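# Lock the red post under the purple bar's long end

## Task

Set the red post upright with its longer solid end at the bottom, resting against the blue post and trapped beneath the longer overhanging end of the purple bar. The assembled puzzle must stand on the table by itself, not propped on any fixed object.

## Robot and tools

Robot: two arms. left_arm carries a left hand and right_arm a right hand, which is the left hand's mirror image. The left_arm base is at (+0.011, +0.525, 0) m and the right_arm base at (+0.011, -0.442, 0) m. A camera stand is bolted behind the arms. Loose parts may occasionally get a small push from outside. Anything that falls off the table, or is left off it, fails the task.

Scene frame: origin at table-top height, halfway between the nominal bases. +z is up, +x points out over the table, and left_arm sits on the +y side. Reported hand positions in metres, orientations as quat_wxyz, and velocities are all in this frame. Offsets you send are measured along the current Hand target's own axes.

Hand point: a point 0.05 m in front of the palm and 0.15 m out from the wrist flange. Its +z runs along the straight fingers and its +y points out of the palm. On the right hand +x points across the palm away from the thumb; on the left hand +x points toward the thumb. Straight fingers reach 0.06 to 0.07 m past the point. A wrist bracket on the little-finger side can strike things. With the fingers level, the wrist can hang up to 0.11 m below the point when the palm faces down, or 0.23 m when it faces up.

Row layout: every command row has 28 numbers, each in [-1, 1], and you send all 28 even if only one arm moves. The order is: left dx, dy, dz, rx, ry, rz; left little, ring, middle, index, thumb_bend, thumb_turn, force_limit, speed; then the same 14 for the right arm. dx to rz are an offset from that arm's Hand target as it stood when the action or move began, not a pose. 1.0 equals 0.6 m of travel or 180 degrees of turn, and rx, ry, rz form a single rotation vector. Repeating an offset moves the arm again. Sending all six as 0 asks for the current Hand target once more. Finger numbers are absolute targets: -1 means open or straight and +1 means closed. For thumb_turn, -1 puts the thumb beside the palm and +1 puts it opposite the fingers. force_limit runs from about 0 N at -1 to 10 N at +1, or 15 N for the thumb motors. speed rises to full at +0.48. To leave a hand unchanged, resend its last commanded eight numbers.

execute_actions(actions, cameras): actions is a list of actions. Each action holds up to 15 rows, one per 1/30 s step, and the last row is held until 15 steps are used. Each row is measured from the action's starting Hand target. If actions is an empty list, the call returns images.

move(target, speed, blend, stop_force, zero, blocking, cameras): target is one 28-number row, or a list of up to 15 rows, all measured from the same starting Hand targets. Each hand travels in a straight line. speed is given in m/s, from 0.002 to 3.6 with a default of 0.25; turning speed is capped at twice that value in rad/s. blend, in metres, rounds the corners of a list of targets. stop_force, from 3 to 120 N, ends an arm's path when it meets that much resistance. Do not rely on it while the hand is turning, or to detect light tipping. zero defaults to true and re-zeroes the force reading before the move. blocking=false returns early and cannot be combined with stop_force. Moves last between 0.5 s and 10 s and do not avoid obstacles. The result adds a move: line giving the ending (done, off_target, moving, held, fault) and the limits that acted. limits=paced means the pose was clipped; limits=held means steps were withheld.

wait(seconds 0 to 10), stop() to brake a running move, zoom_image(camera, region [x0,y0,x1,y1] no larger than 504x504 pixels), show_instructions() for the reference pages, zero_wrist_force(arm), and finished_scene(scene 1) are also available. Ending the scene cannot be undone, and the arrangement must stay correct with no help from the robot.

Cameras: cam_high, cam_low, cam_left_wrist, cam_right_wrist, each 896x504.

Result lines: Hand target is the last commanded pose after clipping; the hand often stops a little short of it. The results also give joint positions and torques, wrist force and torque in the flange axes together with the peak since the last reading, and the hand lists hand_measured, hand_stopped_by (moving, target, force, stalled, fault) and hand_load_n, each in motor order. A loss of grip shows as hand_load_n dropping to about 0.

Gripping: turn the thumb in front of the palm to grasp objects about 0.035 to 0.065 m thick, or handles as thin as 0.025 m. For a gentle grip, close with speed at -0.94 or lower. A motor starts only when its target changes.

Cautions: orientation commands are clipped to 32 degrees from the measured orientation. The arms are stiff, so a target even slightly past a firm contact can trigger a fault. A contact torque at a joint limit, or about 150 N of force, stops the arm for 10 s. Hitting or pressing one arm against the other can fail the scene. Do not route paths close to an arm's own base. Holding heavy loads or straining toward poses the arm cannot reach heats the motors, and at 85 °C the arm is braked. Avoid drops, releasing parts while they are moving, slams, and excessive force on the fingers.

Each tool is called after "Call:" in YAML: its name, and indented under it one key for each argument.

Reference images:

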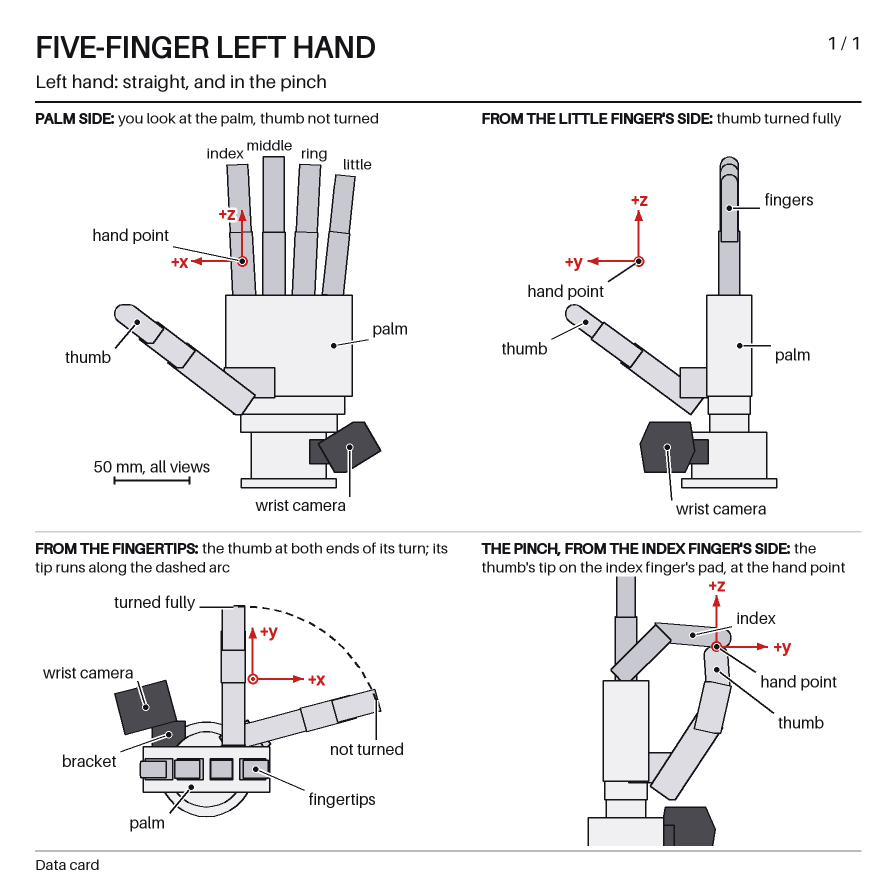

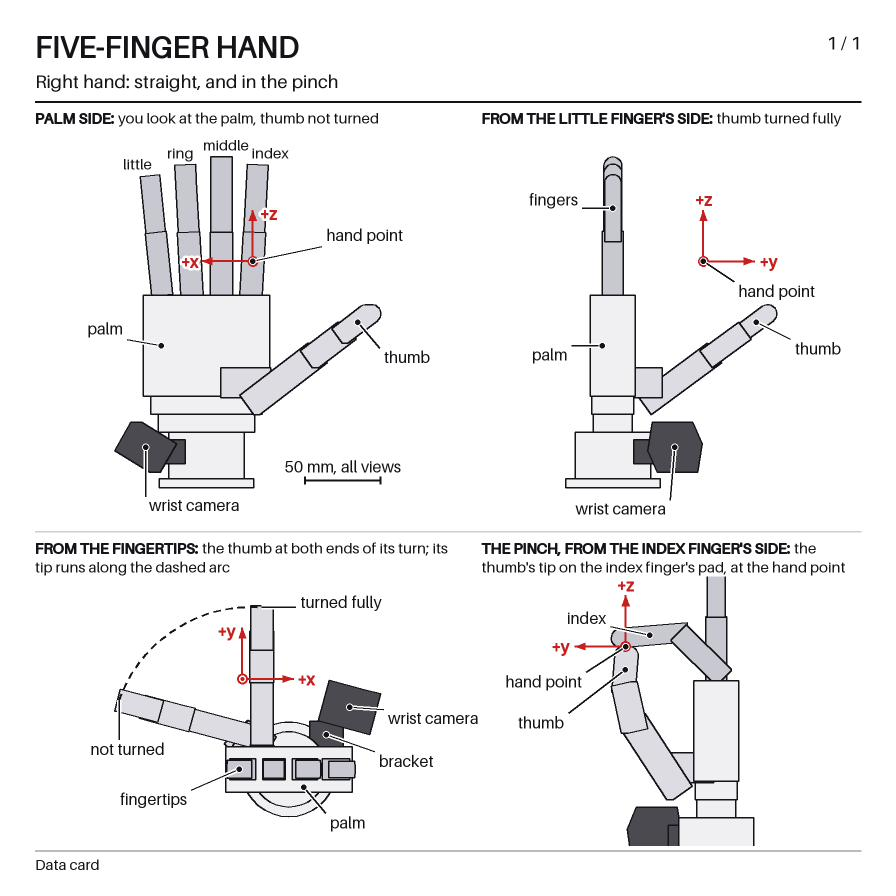

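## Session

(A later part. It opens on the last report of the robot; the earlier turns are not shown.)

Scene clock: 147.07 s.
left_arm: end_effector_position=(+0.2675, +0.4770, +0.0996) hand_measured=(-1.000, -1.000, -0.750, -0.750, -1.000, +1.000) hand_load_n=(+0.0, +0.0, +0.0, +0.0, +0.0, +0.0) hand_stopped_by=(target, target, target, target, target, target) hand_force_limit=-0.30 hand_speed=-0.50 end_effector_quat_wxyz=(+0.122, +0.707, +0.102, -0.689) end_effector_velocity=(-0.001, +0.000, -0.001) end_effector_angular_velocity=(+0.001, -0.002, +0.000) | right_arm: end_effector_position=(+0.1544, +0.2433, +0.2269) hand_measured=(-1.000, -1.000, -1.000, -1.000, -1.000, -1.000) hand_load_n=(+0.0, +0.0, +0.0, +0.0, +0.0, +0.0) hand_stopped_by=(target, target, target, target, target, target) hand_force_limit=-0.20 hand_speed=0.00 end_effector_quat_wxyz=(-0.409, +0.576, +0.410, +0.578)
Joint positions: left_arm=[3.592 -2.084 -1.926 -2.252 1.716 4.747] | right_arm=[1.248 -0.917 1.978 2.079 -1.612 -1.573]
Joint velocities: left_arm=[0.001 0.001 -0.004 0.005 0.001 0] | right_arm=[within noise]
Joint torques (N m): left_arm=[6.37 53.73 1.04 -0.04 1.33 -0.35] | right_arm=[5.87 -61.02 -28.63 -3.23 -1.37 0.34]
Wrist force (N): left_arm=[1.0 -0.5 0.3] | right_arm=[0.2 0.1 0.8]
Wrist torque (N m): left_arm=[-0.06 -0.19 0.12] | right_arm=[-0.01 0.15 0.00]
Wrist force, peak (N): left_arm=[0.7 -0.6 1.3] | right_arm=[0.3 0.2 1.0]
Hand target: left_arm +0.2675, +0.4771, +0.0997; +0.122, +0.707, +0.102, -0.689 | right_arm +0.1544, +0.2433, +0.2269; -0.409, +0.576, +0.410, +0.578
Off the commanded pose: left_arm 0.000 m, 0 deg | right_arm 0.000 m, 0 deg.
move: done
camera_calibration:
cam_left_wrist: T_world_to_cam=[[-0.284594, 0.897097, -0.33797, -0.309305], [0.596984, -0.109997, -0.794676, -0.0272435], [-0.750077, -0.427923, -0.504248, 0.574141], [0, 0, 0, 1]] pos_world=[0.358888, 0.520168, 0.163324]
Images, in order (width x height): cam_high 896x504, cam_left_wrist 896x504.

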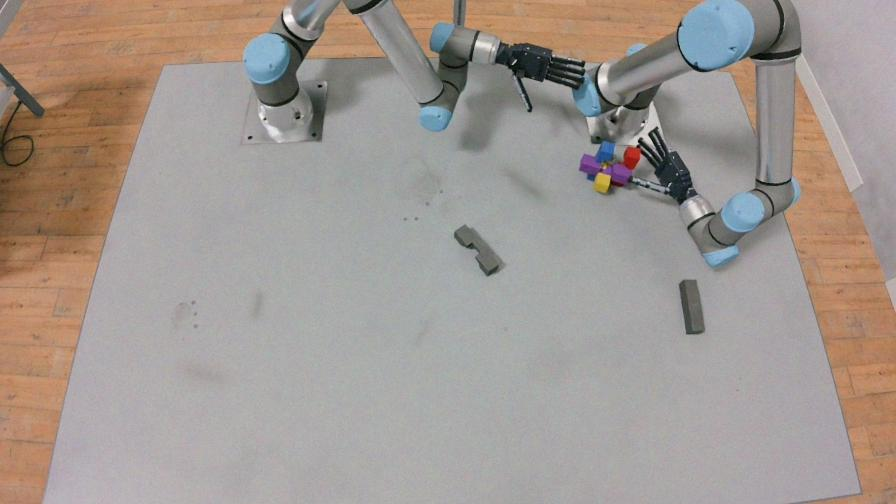

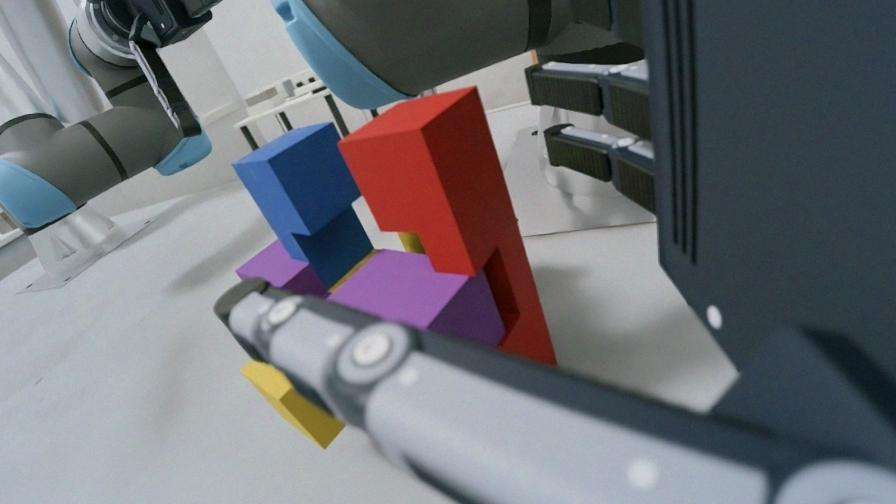

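Call:
move:
  target: [0.0566,-0.0018,0.0012,0,0,0,-1,-1,-0.75,-0.75,-1,1,-0.3,-0.5,0,0,0,0,0,0,-1,-1,-1,-1,-1,-1,-0.2,0]
  speed: 0.04
  stop_force: 5
  cameras: ["cam_high","cam_left_wrist","cam_low"]

Call:
zoom_image:
  camera: "cam_high"
  region: [575, 130, 675, 200]

Call:
zoom_image:
  camera: "cam_left_wrist"
  region: [150, 0, 650, 504]

Scene clock: 149.97 s.
left_arm: end_effector_position=(+0.2675, +0.4770, +0.0657) hand_measured=(-1.000, -1.000, -0.750, -0.750, -1.000, +1.000) hand_load_n=(+0.0, +0.0, +0.0, +0.0, +0.0, +0.0) hand_stopped_by=(target, target, target, target, target, target) hand_force_limit=-0.30 hand_speed=-0.50 end_effector_quat_wxyz=(+0.122, +0.707, +0.102, -0.689) | right_arm: end_effector_position=(+0.1544, +0.2433, +0.2269) hand_measured=(-1.000, -1.000, -1.000, -1.000, -1.000, -1.000) hand_load_n=(+0.0, +0.0, +0.0, +0.0, +0.0, +0.0) hand_stopped_by=(target, target, target, target, target, target) hand_force_limit=-0.20 hand_speed=0.00 end_effector_quat_wxyz=(-0.409, +0.576, +0.410, +0.578)
Joint positions: left_arm=[3.592 -2.151 -1.938 -2.173 1.716 4.747] | right_arm=[1.248 -0.917 1.978 2.079 -1.612 -1.573]
Joint torques (N m): left_arm=[0.44 58.12 20.92 -2.37 -0.69 0.83] | right_arm=[4.72 -62.32 -28.65 -3.22 -1.58 0.49]
Wrist force (N): left_arm=[1.4 -0.6 0.5] | right_arm=[0.2 0.1 0.9]
Wrist torque (N m): left_arm=[-0.07 -0.22 0.19] | right_arm=[-0.02 0.16 -0.01]
Wrist force, peak (N): left_arm=[1.8 -1.1 0.8] | right_arm=[0.1 0.3 1.0]
Hand target: left_arm +0.2675, +0.4770, +0.0657; +0.122, +0.707, +0.102, -0.689 | right_arm +0.1544, +0.2433, +0.2269; -0.409, +0.576, +0.410, +0.578
Off the commanded pose: left_arm 0.000 m, 0 deg | right_arm 0.000 m, 0 deg.
move: done
camera_calibration:
cam_left_wrist: T_world_to_cam=[[-0.284486, 0.897172, -0.337862, -0.320853], [0.597295, -0.109788, -0.794471, -0.0544283], [-0.749871, -0.427819, -0.504643, 0.556968], [0, 0, 0, 1]] pos_world=[0.358885, 0.520166, 0.129425]
Images, in order (width x height): cam_high 896x504, cam_low 896x504, cam_left_wrist 896x504.

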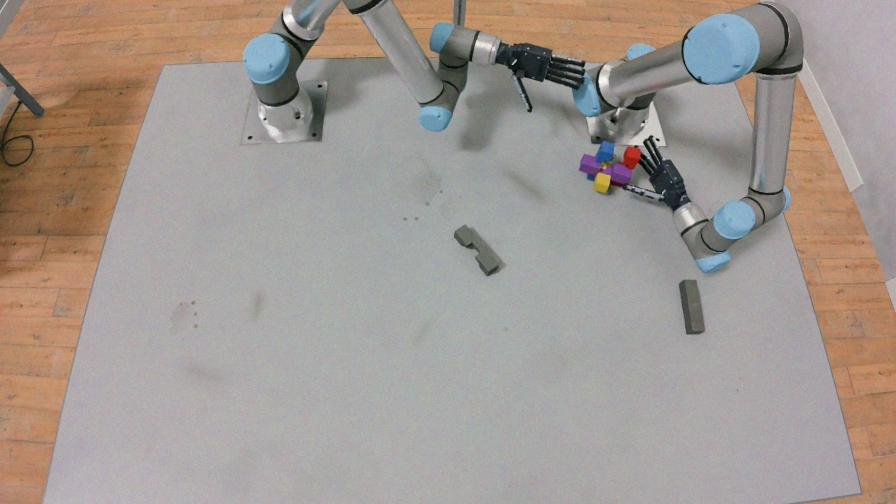

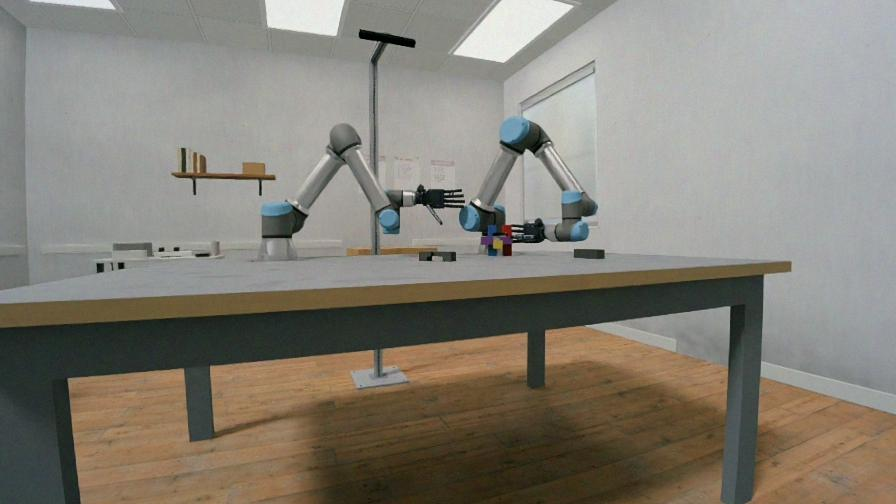

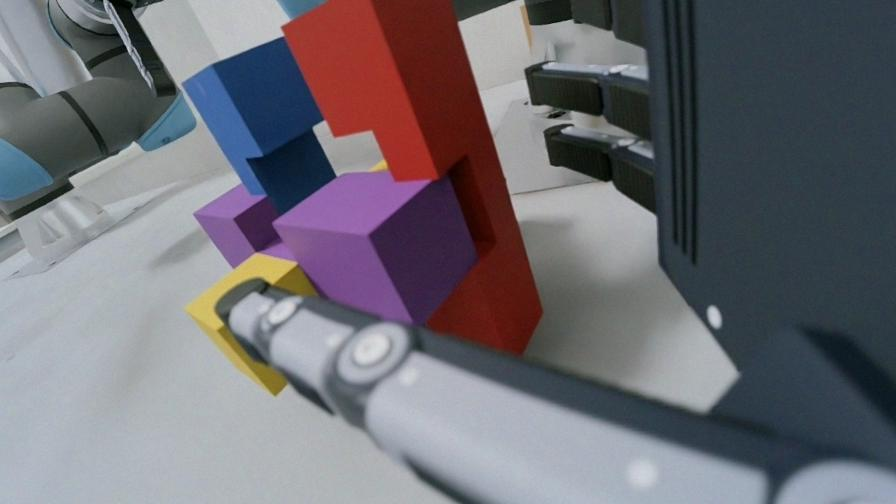

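Scaled by 5.040 from the camera's 896x504 image, which has a finer 1280x720 frame.

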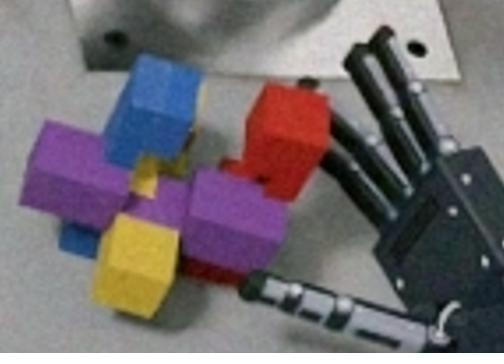

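Scaled by 1.000.

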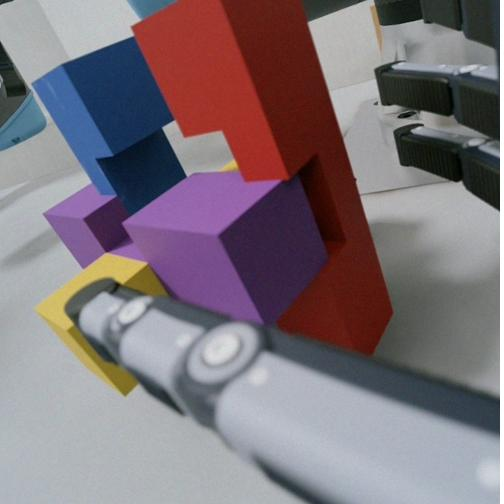

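Call:
execute_actions:
  actions:
    - [[0,0,0,0,0,0,-1,-1,0.1,0.1,-0.2,1,-0.5,-0.88,0,0,0,0,0,0,-1,-1,-1,-1,-1,-1,-0.2,0]]
    - [[0,0,0,0,0,0,-1,-1,0.1,0.1,-0.2,1,-0.5,-0.88,0,0,0,0,0,0,-1,-1,-1,-1,-1,-1,-0.2,0]]
    - [[0,0,0,0,0,0,-1,-1,0.1,0.1,-0.2,1,-0.5,-0.88,0,0,0,0,0,0,-1,-1,-1,-1,-1,-1,-0.2,0]]
    - [[0,0,0,0,0,0,-1,-1,0.1,0.1,-0.2,1,-0.5,-0.88,0,0,0,0,0,0,-1,-1,-1,-1,-1,-1,-0.2,0]]
  cameras: ["cam_high","cam_left_wrist","cam_low","cam_right_wrist"]

Call:
zoom_image:
  camera: "cam_left_wrist"
  region: [150, 0, 650, 504]

Call:
zoom_image:
  camera: "cam_high"
  region: [575, 130, 675, 200]

Scene clock: 152.63 s.
left_arm: end_effector_position=(+0.2675, +0.4770, +0.0657) hand_measured=(-1.000, -1.000, -0.116, -0.106, -0.670, +1.000) hand_load_n=(+0.0, +0.0, +2.0, +3.5, +5.0, +0.0) hand_stopped_by=(target, target, force, force, force, target) hand_force_limit=-0.50 hand_speed=-0.88 end_effector_quat_wxyz=(+0.122, +0.707, +0.102, -0.689) | right_arm: end_effector_position=(+0.1544, +0.2433, +0.2269) hand_measured=(-1.000, -1.000, -1.000, -1.000, -1.000, -1.000) hand_load_n=(+0.0, +0.0, +0.0, +0.0, +0.0, +0.0) hand_stopped_by=(target, target, target, target, target, target) hand_force_limit=-0.20 hand_speed=0.00 end_effector_quat_wxyz=(-0.409, +0.576, +0.410, +0.578)
Joint positions: left_arm=[3.592 -2.151 -1.938 -2.173 1.716 4.747] | right_arm=[1.248 -0.917 1.978 2.079 -1.612 -1.573]
Joint torques (N m): left_arm=[-4.25 57.88 21.81 -0.5 -0.68 0.86] | right_arm=[5.17 -61.64 -28.85 -3.19 -1.45 0.58]
Wrist force (N): left_arm=[1.9 -0.7 1.0] | right_arm=[0.2 0.1 0.7]
Wrist torque (N m): left_arm=[-0.04 -0.19 0.16] | right_arm=[-0.01 0.16 -0.01]
Wrist force, peak (N): left_arm=[2.1 -1.0 1.0] | right_arm=[0.1 0.2 1.1]
Hand target: left_arm +0.2675, +0.4770, +0.0657; +0.122, +0.707, +0.102, -0.689 | right_arm +0.1544, +0.2433, +0.2269; -0.409, +0.576, +0.410, +0.578
Off the commanded pose: left_arm 0.000 m, 0 deg | right_arm 0.000 m, 0 deg.
Step readings (end_effector_position of left_arm | right_arm):
0: (+0.2675, +0.4770, +0.0657) | (+0.1544, +0.2433, +0.2269)
1: (+0.2675, +0.4770, +0.0657) | (+0.1544, +0.2433, +0.2269)
2: (+0.2675, +0.4770, +0.0657) | (+0.1544, +0.2433, +0.2269)
4: (+0.2675, +0.4770, +0.0657) | (+0.1544, +0.2433, +0.2269)
8: (+0.2675, +0.4770, +0.0657) | (+0.1544, +0.2433, +0.2269)
15: (+0.2675, +0.4770, +0.0657) | (+0.1544, +0.2433, +0.2269)
16: (+0.2675, +0.4770, +0.0657) | (+0.1544, +0.2433, +0.2269)
17: (+0.2675, +0.4770, +0.0657) | (+0.1544, +0.2433, +0.2269)
19: (+0.2675, +0.4770, +0.0657) | (+0.1544, +0.2433, +0.2269)
23: (+0.2675, +0.4770, +0.0657) | (+0.1544, +0.2433, +0.2269)
30: (+0.2675, +0.4770, +0.0657) | (+0.1544, +0.2433, +0.2269)
31: (+0.2675, +0.4770, +0.0657) | (+0.1544, +0.2433, +0.2269)
32: (+0.2675, +0.4770, +0.0657) | (+0.1544, +0.2433, +0.2269)
34: (+0.2675, +0.4770, +0.0657) | (+0.1544, +0.2433, +0.2269)
38: (+0.2675, +0.4770, +0.0657) | (+0.1544, +0.2433, +0.2269)
45: (+0.2675, +0.4770, +0.0657) | (+0.1544, +0.2433, +0.2269)
46: (+0.2675, +0.4770, +0.0657) | (+0.1544, +0.2433, +0.2269)
47: (+0.2675, +0.4770, +0.0657) | (+0.1544, +0.2433, +0.2269)
49: (+0.2675, +0.4770, +0.0657) | (+0.1544, +0.2433, +0.2269)
53: (+0.2675, +0.4770, +0.0657) | (+0.1544, +0.2433, +0.2269)
60: (+0.2675, +0.4770, +0.0657) | (+0.1544, +0.2433, +0.2269)
camera_calibration:
cam_left_wrist: T_world_to_cam=[[-0.284486, 0.897172, -0.337862, -0.320853], [0.597295, -0.109788, -0.794471, -0.0544283], [-0.749871, -0.427819, -0.504643, 0.556968], [0, 0, 0, 1]] pos_world=[0.358885, 0.520166, 0.129425]
cam_right_wrist: T_world_to_cam=[[0.918416, -0.271207, 0.288026, -0.136867], [0.0957808, -0.553954, -0.827019, 0.304515], [0.383846, 0.787135, -0.482784, -0.0268845], [0, 0, 0, 1]] pos_world=[0.106853, 0.15273, 0.278282]

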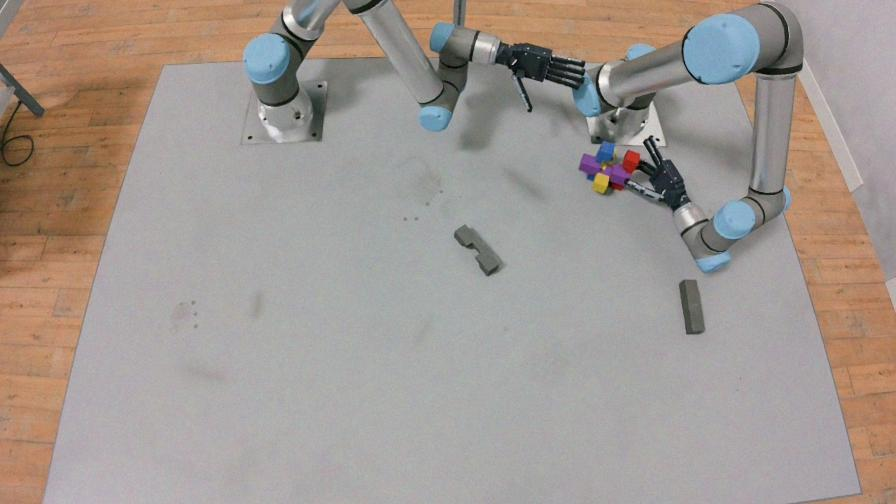

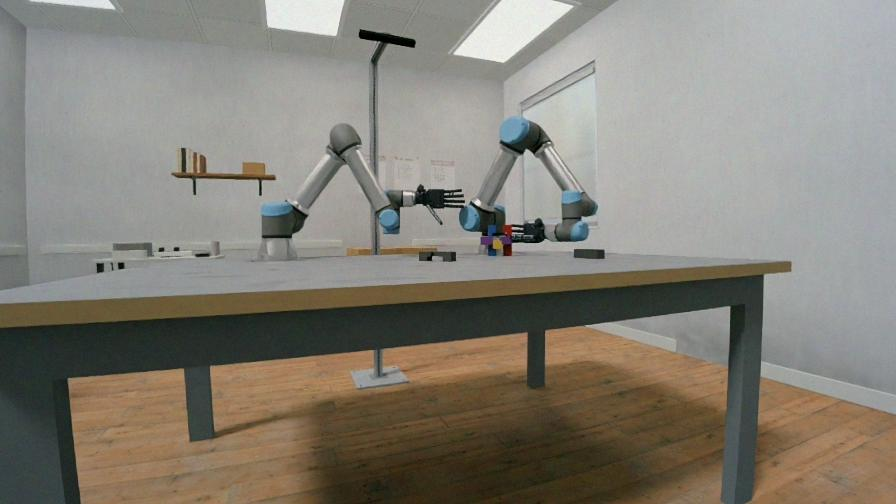

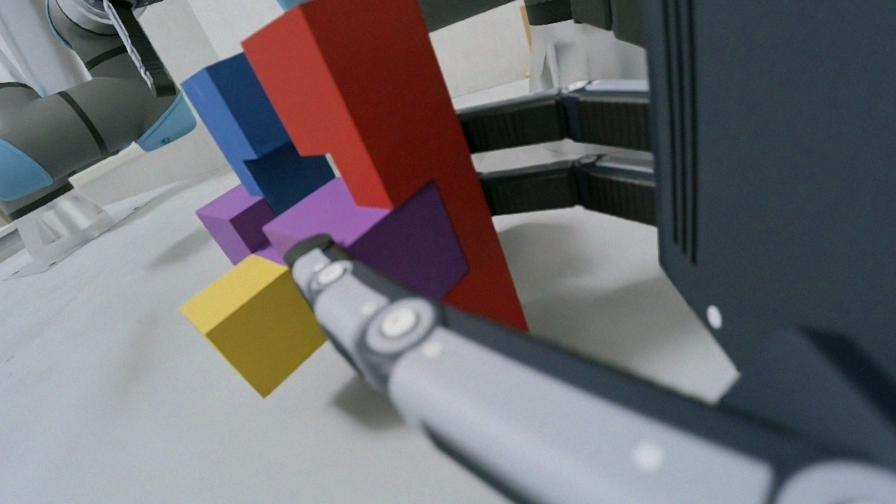

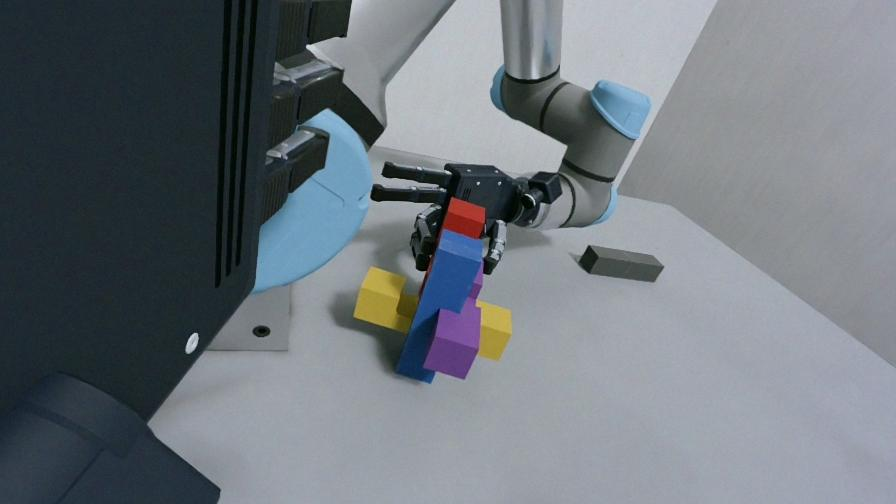

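Scaled by 1.000.

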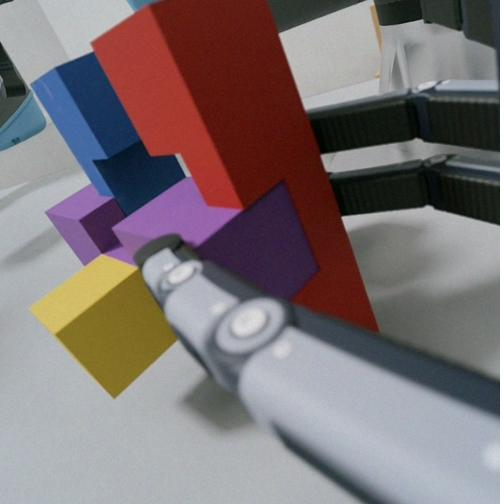

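Scaled by 5.040 from the camera's 896x504 image, which has a finer 1280x720 frame.

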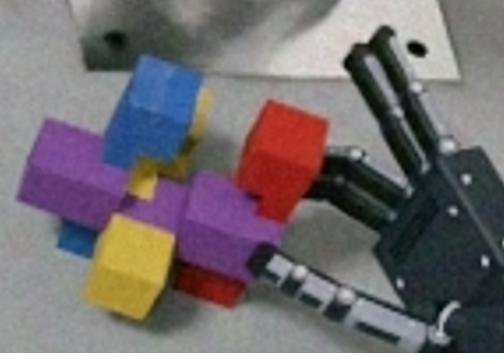

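Call:
execute_actions:
  actions:
    - [[0,0,0,0,0,0,-1,-1,-0.35,-0.35,-0.9,1,-0.5,-0.85,0,0,0,0,0,0,-1,-1,-1,-1,-1,-1,-0.2,0]]
    - [[0,0,0,0,0,0,-1,-1,-0.75,-0.75,-1,1,-0.5,-0.6,0,0,0,0,0,0,-1,-1,-1,-1,-1,-1,-0.2,0]]
    - [[0,0,0,0,0,0,-1,-1,-0.75,-0.75,-1,1,-0.5,-0.6,0,0,0,0,0,0,-1,-1,-1,-1,-1,-1,-0.2,0]]
  cameras: ["cam_left_wrist"]

Call:
move:
  target: [-0.2,0.0063,-0.0042,0,0,0,-1,-1,-0.75,-0.75,-1,1,-0.5,-0.6,0,0,0,0,0,0,-1,-1,-1,-1,-1,-1,-0.2,0]
  speed: 0.08
  cameras: ["cam_high","cam_left_wrist","cam_low","cam_right_wrist"]

Scene clock: 155.40 s.
left_arm: end_effector_position=(+0.2675, +0.4770, +0.0657) hand_measured=(-1.000, -1.000, -0.750, -0.750, -1.000, +1.000) hand_load_n=(+0.0, +0.0, +0.0, +0.0, +0.0, +0.5) hand_stopped_by=(target, target, target, target, target, target) hand_force_limit=-0.50 hand_speed=-0.60 end_effector_quat_wxyz=(+0.122, +0.707, +0.102, -0.689) | right_arm: end_effector_position=(+0.1544, +0.2433, +0.2269) hand_measured=(-1.000, -1.000, -1.000, -1.000, -1.000, -1.000) hand_load_n=(+0.0, +0.0, +0.0, +0.0, +0.0, +0.0) hand_stopped_by=(target, target, target, target, target, target) hand_force_limit=-0.20 hand_speed=0.00 end_effector_quat_wxyz=(-0.409, +0.576, +0.410, +0.578)
Joint positions: left_arm=[3.592 -2.151 -1.938 -2.173 1.716 4.747] | right_arm=[1.248 -0.917 1.978 2.079 -1.612 -1.573]
Joint torques (N m): left_arm=[-4.12 55.63 20.3 -0.54 -0.55 0.85] | right_arm=[4.72 -61.29 -28.41 -2.95 -1.31 0.4]
Wrist force (N): left_arm=[1.2 -0.7 0.3] | right_arm=[0.3 0.4 0.9]
Wrist torque (N m): left_arm=[-0.07 -0.20 0.17] | right_arm=[0.02 0.13 0.01]
Wrist force, peak (N): left_arm=[2.3 -1.2 1.1] | right_arm=[0.5 0.2 1.0]
Hand target: left_arm +0.2675, +0.4770, +0.0657; +0.122, +0.707, +0.102, -0.689 | right_arm +0.1544, +0.2433, +0.2269; -0.409, +0.576, +0.410, +0.578
Off the commanded pose: left_arm 0.000 m, 0 deg | right_arm 0.000 m, 0 deg.
Step readings (end_effector_position of left_arm | right_arm):
0: (+0.2675, +0.4770, +0.0657) | (+0.1544, +0.2433, +0.2269)
1: (+0.2675, +0.4770, +0.0657) | (+0.1544, +0.2433, +0.2269)
2: (+0.2675, +0.4770, +0.0657) | (+0.1544, +0.2433, +0.2269)
4: (+0.2675, +0.4770, +0.0657) | (+0.1544, +0.2433, +0.2269)
8: (+0.2675, +0.4770, +0.0657) | (+0.1544, +0.2433, +0.2269)
15: (+0.2675, +0.4770, +0.0657) | (+0.1544, +0.2433, +0.2269)
16: (+0.2675, +0.4770, +0.0657) | (+0.1544, +0.2433, +0.2269)
17: (+0.2675, +0.4770, +0.0657) | (+0.1544, +0.2433, +0.2269)
19: (+0.2675, +0.4770, +0.0657) | (+0.1544, +0.2433, +0.2269)
23: (+0.2675, +0.4770, +0.0657) | (+0.1544, +0.2433, +0.2269)
30: (+0.2675, +0.4770, +0.0657) | (+0.1544, +0.2433, +0.2269)
31: (+0.2675, +0.4770, +0.0657) | (+0.1544, +0.2433, +0.2269)
32: (+0.2675, +0.4770, +0.0657) | (+0.1544, +0.2433, +0.2269)
34: (+0.2675, +0.4770, +0.0657) | (+0.1544, +0.2433, +0.2269)
38: (+0.2675, +0.4770, +0.0657) | (+0.1544, +0.2433, +0.2269)
45: (+0.2675, +0.4770, +0.0657) | (+0.1544, +0.2433, +0.2269)
camera_calibration:
cam_left_wrist: T_world_to_cam=[[-0.284486, 0.897172, -0.337862, -0.320853], [0.597295, -0.109788, -0.794471, -0.0544283], [-0.749871, -0.427819, -0.504643, 0.556968], [0, 0, 0, 1]] pos_world=[0.358885, 0.520166, 0.129425]
Images, in order (width x height): cam_left_wrist 896x504.

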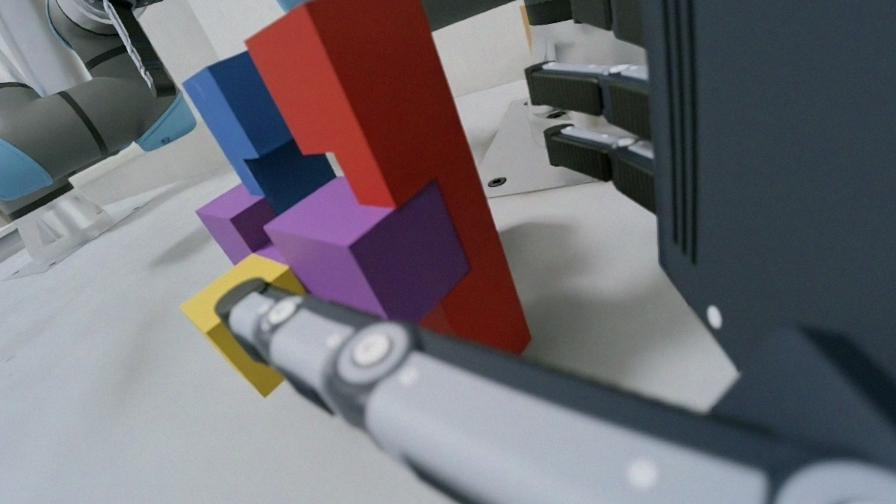

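Scene clock: 157.30 s.
left_arm: end_effector_position=(+0.2675, +0.4771, +0.1858) hand_measured=(-1.000, -1.000, -0.750, -0.750, -1.000, +1.000) hand_load_n=(+0.0, +0.0, +0.0, +0.0, +0.0, +0.0) hand_stopped_by=(target, target, target, target, target, target) hand_force_limit=-0.50 hand_speed=-0.60 end_effector_quat_wxyz=(+0.122, +0.707, +0.102, -0.689) | right_arm: end_effector_position=(+0.1544, +0.2433, +0.2269) hand_measured=(-1.000, -1.000, -1.000, -1.000, -1.000, -1.000) hand_load_n=(+0.0, +0.0, +0.0, +0.0, +0.0, +0.0) hand_stopped_by=(target, target, target, target, target, target) hand_force_limit=-0.20 hand_speed=0.00 end_effector_quat_wxyz=(-0.409, +0.576, +0.410, +0.578)
Joint positions: left_arm=[3.592 -1.936 -1.864 -2.462 1.716 4.747] | right_arm=[1.248 -0.917 1.978 2.079 -1.612 -1.573]
Joint torques (N m): left_arm=[5.78 11.72 2.82 -1.9 1.24 0.1] | right_arm=[4.59 -61.39 -28.44 -2.98 -1.34 0.31]
Wrist force (N): left_arm=[0.8 -0.8 0.8] | right_arm=[0.3 0.1 0.8]
Wrist torque (N m): left_arm=[-0.15 -0.10 0.11] | right_arm=[-0.02 0.14 0.00]
Wrist force, peak (N): left_arm=[2.1 -1.0 0.9] | right_arm=[0.4 0.1 1.0]
Hand target: left_arm +0.2675, +0.4771, +0.1858; +0.122, +0.707, +0.102, -0.689 | right_arm +0.1544, +0.2433, +0.2269; -0.409, +0.576, +0.410, +0.578
Off the commanded pose: left_arm 0.000 m, 0 deg | right_arm 0.000 m, 0 deg.
move: done
camera_calibration:
cam_left_wrist: T_world_to_cam=[[-0.284285, 0.897231, -0.337873, -0.280431], [0.59765, -0.109716, -0.794215, 0.0408514], [-0.749664, -0.427713, -0.50504, 0.617636], [0, 0, 0, 1]] pos_world=[0.358882, 0.520265, 0.249625]
cam_right_wrist: T_world_to_cam=[[0.918416, -0.271207, 0.288026, -0.136867], [0.0957808, -0.553954, -0.827019, 0.304515], [0.383846, 0.787135, -0.482784, -0.0268845], [0, 0, 0, 1]] pos_world=[0.106853, 0.15273, 0.278282]

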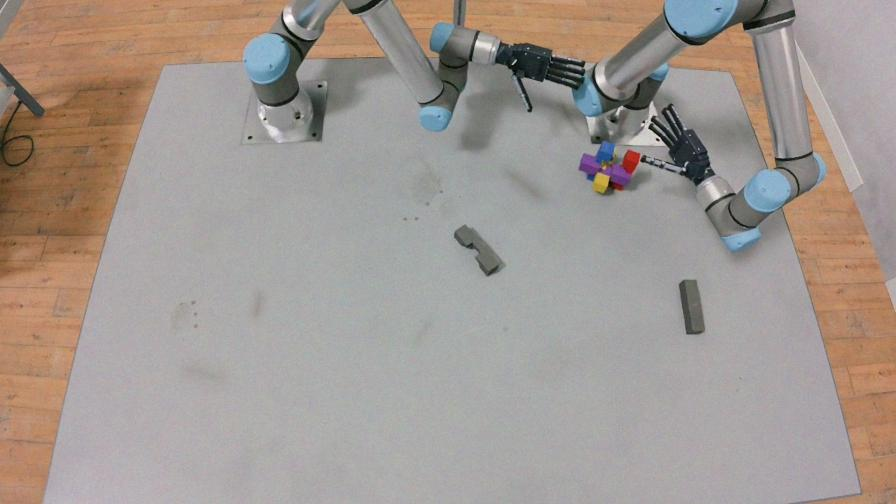

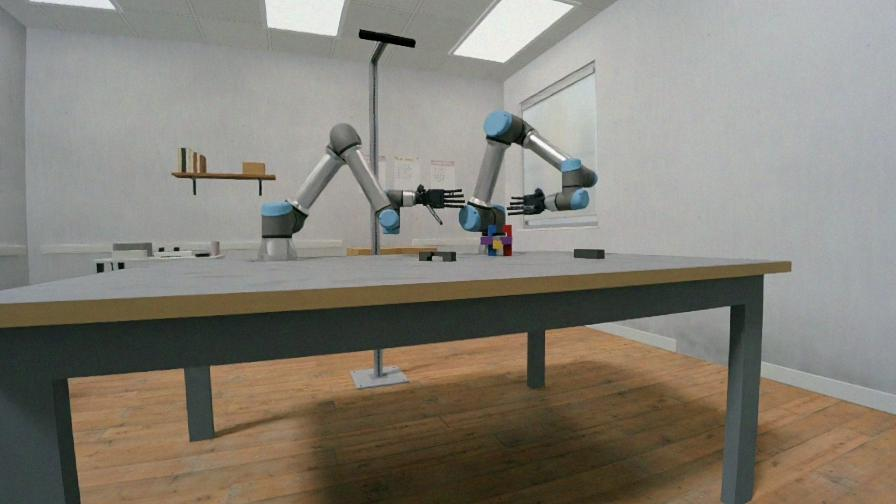

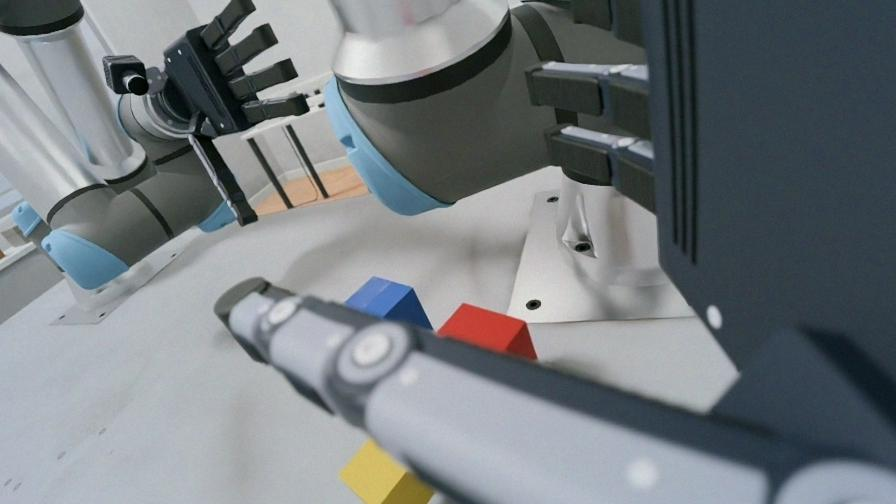

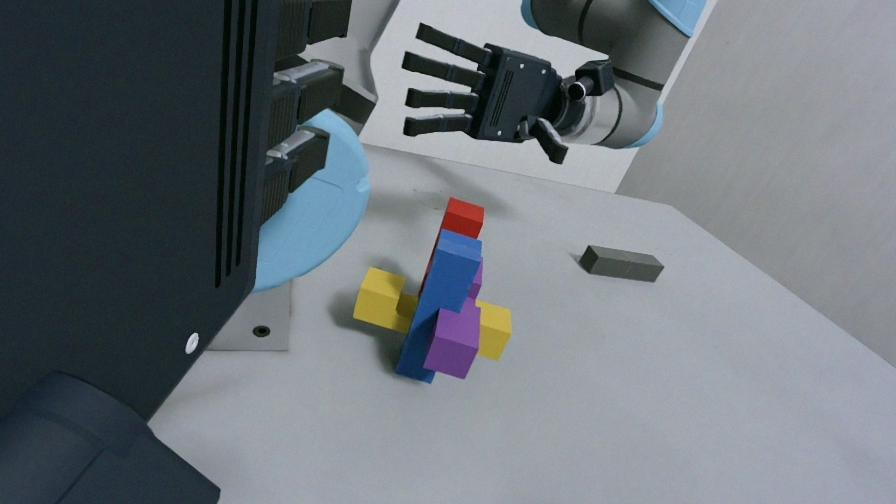

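Call:
zoom_image:
  camera: "cam_high"
  region: [575, 135, 655, 195]

Call:
zoom_image:
  camera: "cam_low"
  region: [475, 218, 525, 262]

Call:
zoom_image:
  camera: "cam_right_wrist"
  region: [340, 190, 530, 390]

Scaled by 6.300 from the camera's 896x504 image, which has a finer 1280x720 frame.

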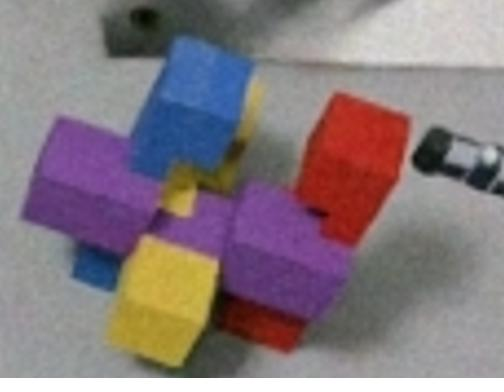

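Scaled by 10.080 from the camera's 896x504 image, which has a finer 1280x720 frame.

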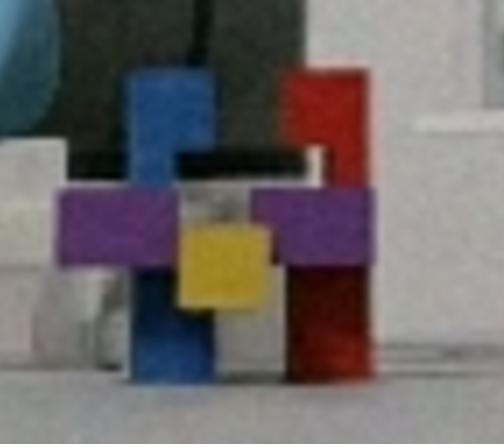

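Scaled by 2.520 from the camera's 896x504 image, which has a finer 1280x720 frame.

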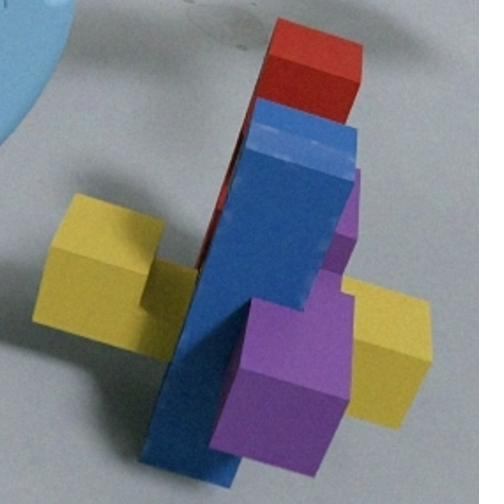

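Call:
move:
  target: [0.0265,-0.1182,-0.1917,-0.2842,0.0761,-0.0501,0.95,0.95,0.95,-1,-1,1,-0.2,-0.3,0,0,0,0,0,0,-1,-1,-1,-1,-1,-1,-0.2,0]
  speed: 0.15
  cameras: ["cam_high","cam_left_wrist"]

Scene clock: 162.00 s.
left_arm: end_effector_position=(+0.3550, +0.5799, +0.1701) hand_measured=(+0.950, +0.950, +0.950, -1.000, -1.000, +1.000) hand_load_n=(+0.0, +0.0, +0.0, +0.0, +0.0, +0.0) hand_stopped_by=(target, target, target, target, target, target) hand_force_limit=-0.20 hand_speed=-0.30 end_effector_quat_wxyz=(+0.349, +0.650, +0.455, -0.499) | right_arm: end_effector_position=(+0.1544, +0.2433, +0.2269) hand_measured=(-1.000, -1.000, -1.000, -1.000, -1.000, -1.000) hand_load_n=(+0.0, +0.0, +0.0, +0.0, +0.0, +0.0) hand_stopped_by=(target, target, target, target, target, target) hand_force_limit=-0.20 hand_speed=0.00 end_effector_quat_wxyz=(-0.409, +0.576, +0.410, +0.578)
Joint positions: left_arm=[4.091 -1.803 -1.92 -2.289 1.321 4.644] | right_arm=[1.248 -0.917 1.978 2.079 -1.612 -1.573]
Joint torques (N m): left_arm=[-4.54 9.96 29.79 -3.2 1.23 0.81] | right_arm=[4.83 -60.55 -29.11 -2.89 -1.35 0.48]
Wrist force (N): left_arm=[0.7 -0.4 1.6] | right_arm=[0.1 0.5 0.8]
Wrist torque (N m): left_arm=[-0.15 -0.02 0.28] | right_arm=[0.04 0.17 0.00]
Wrist force, peak (N): left_arm=[0.6 -1.6 0.9] | right_arm=[0.3 0.4 1.0]
Hand target: left_arm +0.3551, +0.5800, +0.1700; +0.349, +0.650, +0.455, -0.499 | right_arm +0.1544, +0.2433, +0.2269; -0.409, +0.576, +0.410, +0.578
Off the commanded pose: left_arm 0.000 m, 0 deg | right_arm 0.000 m, 0 deg.
move: done
camera_calibration:
cam_left_wrist: T_world_to_cam=[[-0.865338, 0.403931, -0.296699, 0.132291], [0.492535, 0.575834, -0.652553, -0.397017], [-0.0927366, -0.710813, -0.697241, 0.682835], [0, 0, 0, 1]] pos_world=[0.373344, 0.660547, 0.256276]
Images, in order (width x height): cam_high 896x504, cam_left_wrist 896x504.

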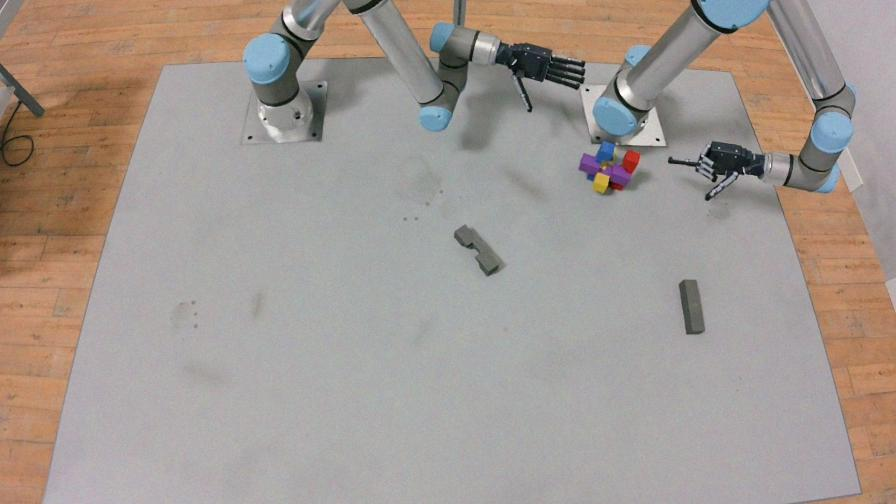

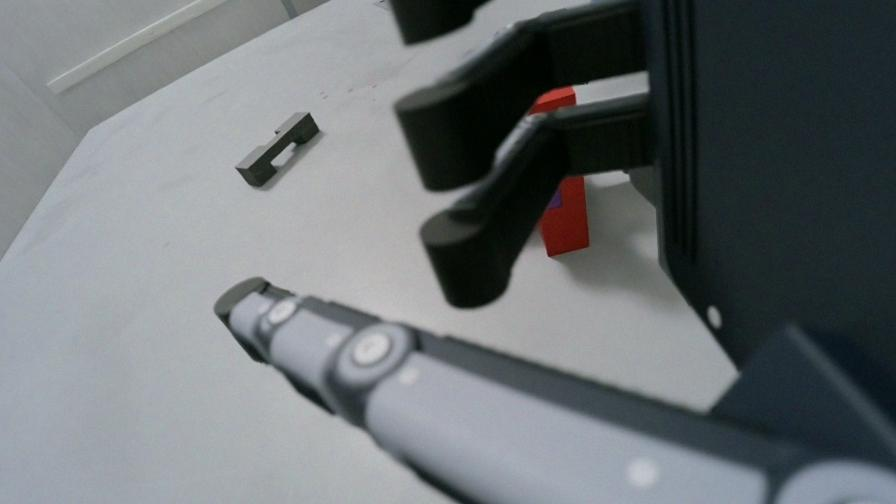

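Call:
execute_actions:
  actions: []
  cameras: ["all"]

Scene clock: 162.70 s.
left_arm: end_effector_position=(+0.3551, +0.5800, +0.1700) hand_measured=(+0.950, +0.950, +0.950, -1.000, -1.000, +1.000) hand_load_n=(+0.0, +0.0, +0.0, +0.0, +0.0, +0.0) hand_stopped_by=(target, target, target, target, target, target) hand_force_limit=-0.20 hand_speed=-0.30 end_effector_quat_wxyz=(+0.349, +0.650, +0.455, -0.499) | right_arm: end_effector_position=(+0.1544, +0.2433, +0.2269) hand_measured=(-1.000, -1.000, -1.000, -1.000, -1.000, -1.000) hand_load_n=(+0.0, +0.0, +0.0, +0.0, +0.0, +0.0) hand_stopped_by=(target, target, target, target, target, target) hand_force_limit=-0.20 hand_speed=0.00 end_effector_quat_wxyz=(-0.409, +0.576, +0.410, +0.578)
Joint positions: left_arm=[4.091 -1.803 -1.919 -2.289 1.321 4.644] | right_arm=[1.248 -0.917 1.978 2.079 -1.612 -1.573]
Joint velocities: within noise
Joint torques (N m): left_arm=[6.31 8.81 29.3 -2.86 -0.82 0.74] | right_arm=[4.8 -60.56 -28.9 -2.74 -1.43 0.46]
Motor temperatures (°C): left_arm=[28 27 26 33 30 29] | right_arm=[30 27 29 32 33 35]
Wrist force (N): left_arm=[0.3 -0.2 0.9] | right_arm=[0.2 0.3 0.7]
Wrist torque (N m): left_arm=[-0.10 0.03 0.26] | right_arm=[0.03 0.16 -0.01]
Wrist force, peak (N): left_arm=[0.2 -0.7 1.7] | right_arm=[0.3 0.2 1.0]
Hand target: left_arm +0.3551, +0.5800, +0.1700; +0.349, +0.650, +0.455, -0.499 | right_arm +0.1544, +0.2433, +0.2269; -0.409, +0.576, +0.410, +0.578
Off the commanded pose: left_arm 0.000 m, 0 deg | right_arm 0.000 m, 0 deg.
camera_calibration:
cam_left_wrist: T_world_to_cam=[[-0.865408, 0.403753, -0.296736, 0.132403], [0.49243, 0.575827, -0.652638, -0.39701], [-0.0926356, -0.71092, -0.697145, 0.682915], [0, 0, 0, 1]] pos_world=[0.373345, 0.660649, 0.256276]
cam_right_wrist: T_world_to_cam=[[0.918416, -0.271207, 0.288026, -0.136867], [0.0957808, -0.553954, -0.827019, 0.304515], [0.383846, 0.787135, -0.482784, -0.0268845], [0, 0, 0, 1]] pos_world=[0.106853, 0.15273, 0.278282]

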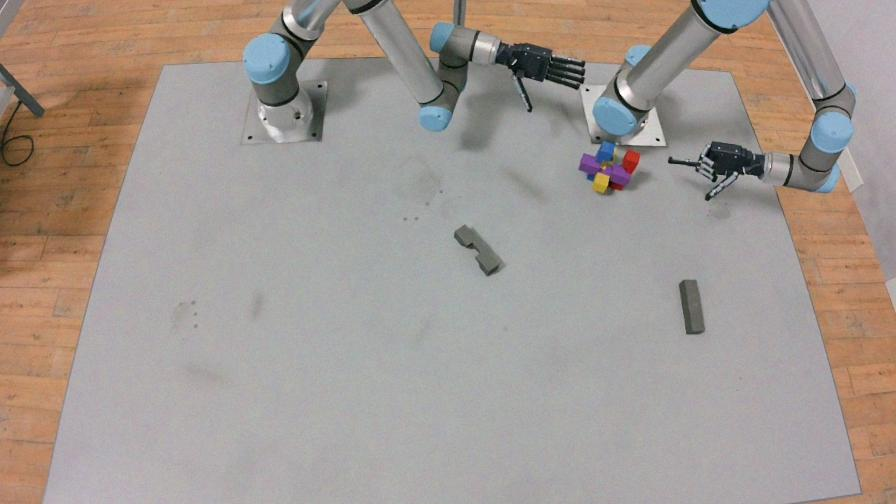

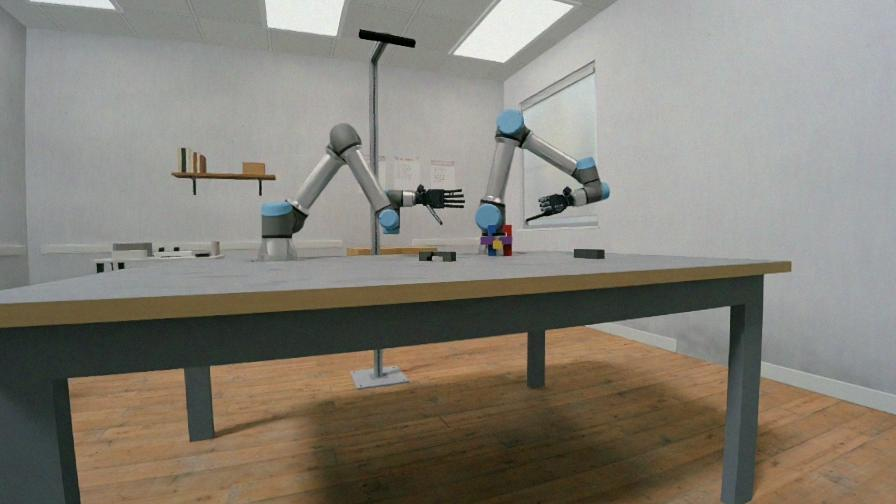

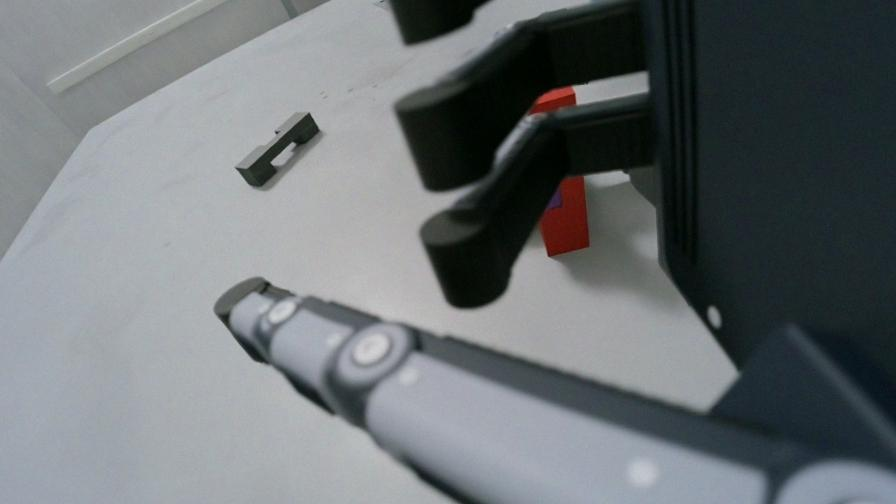

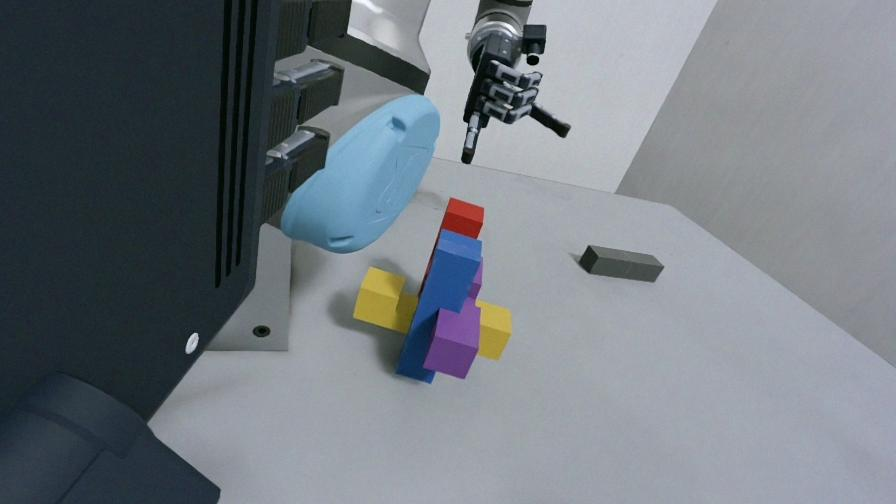

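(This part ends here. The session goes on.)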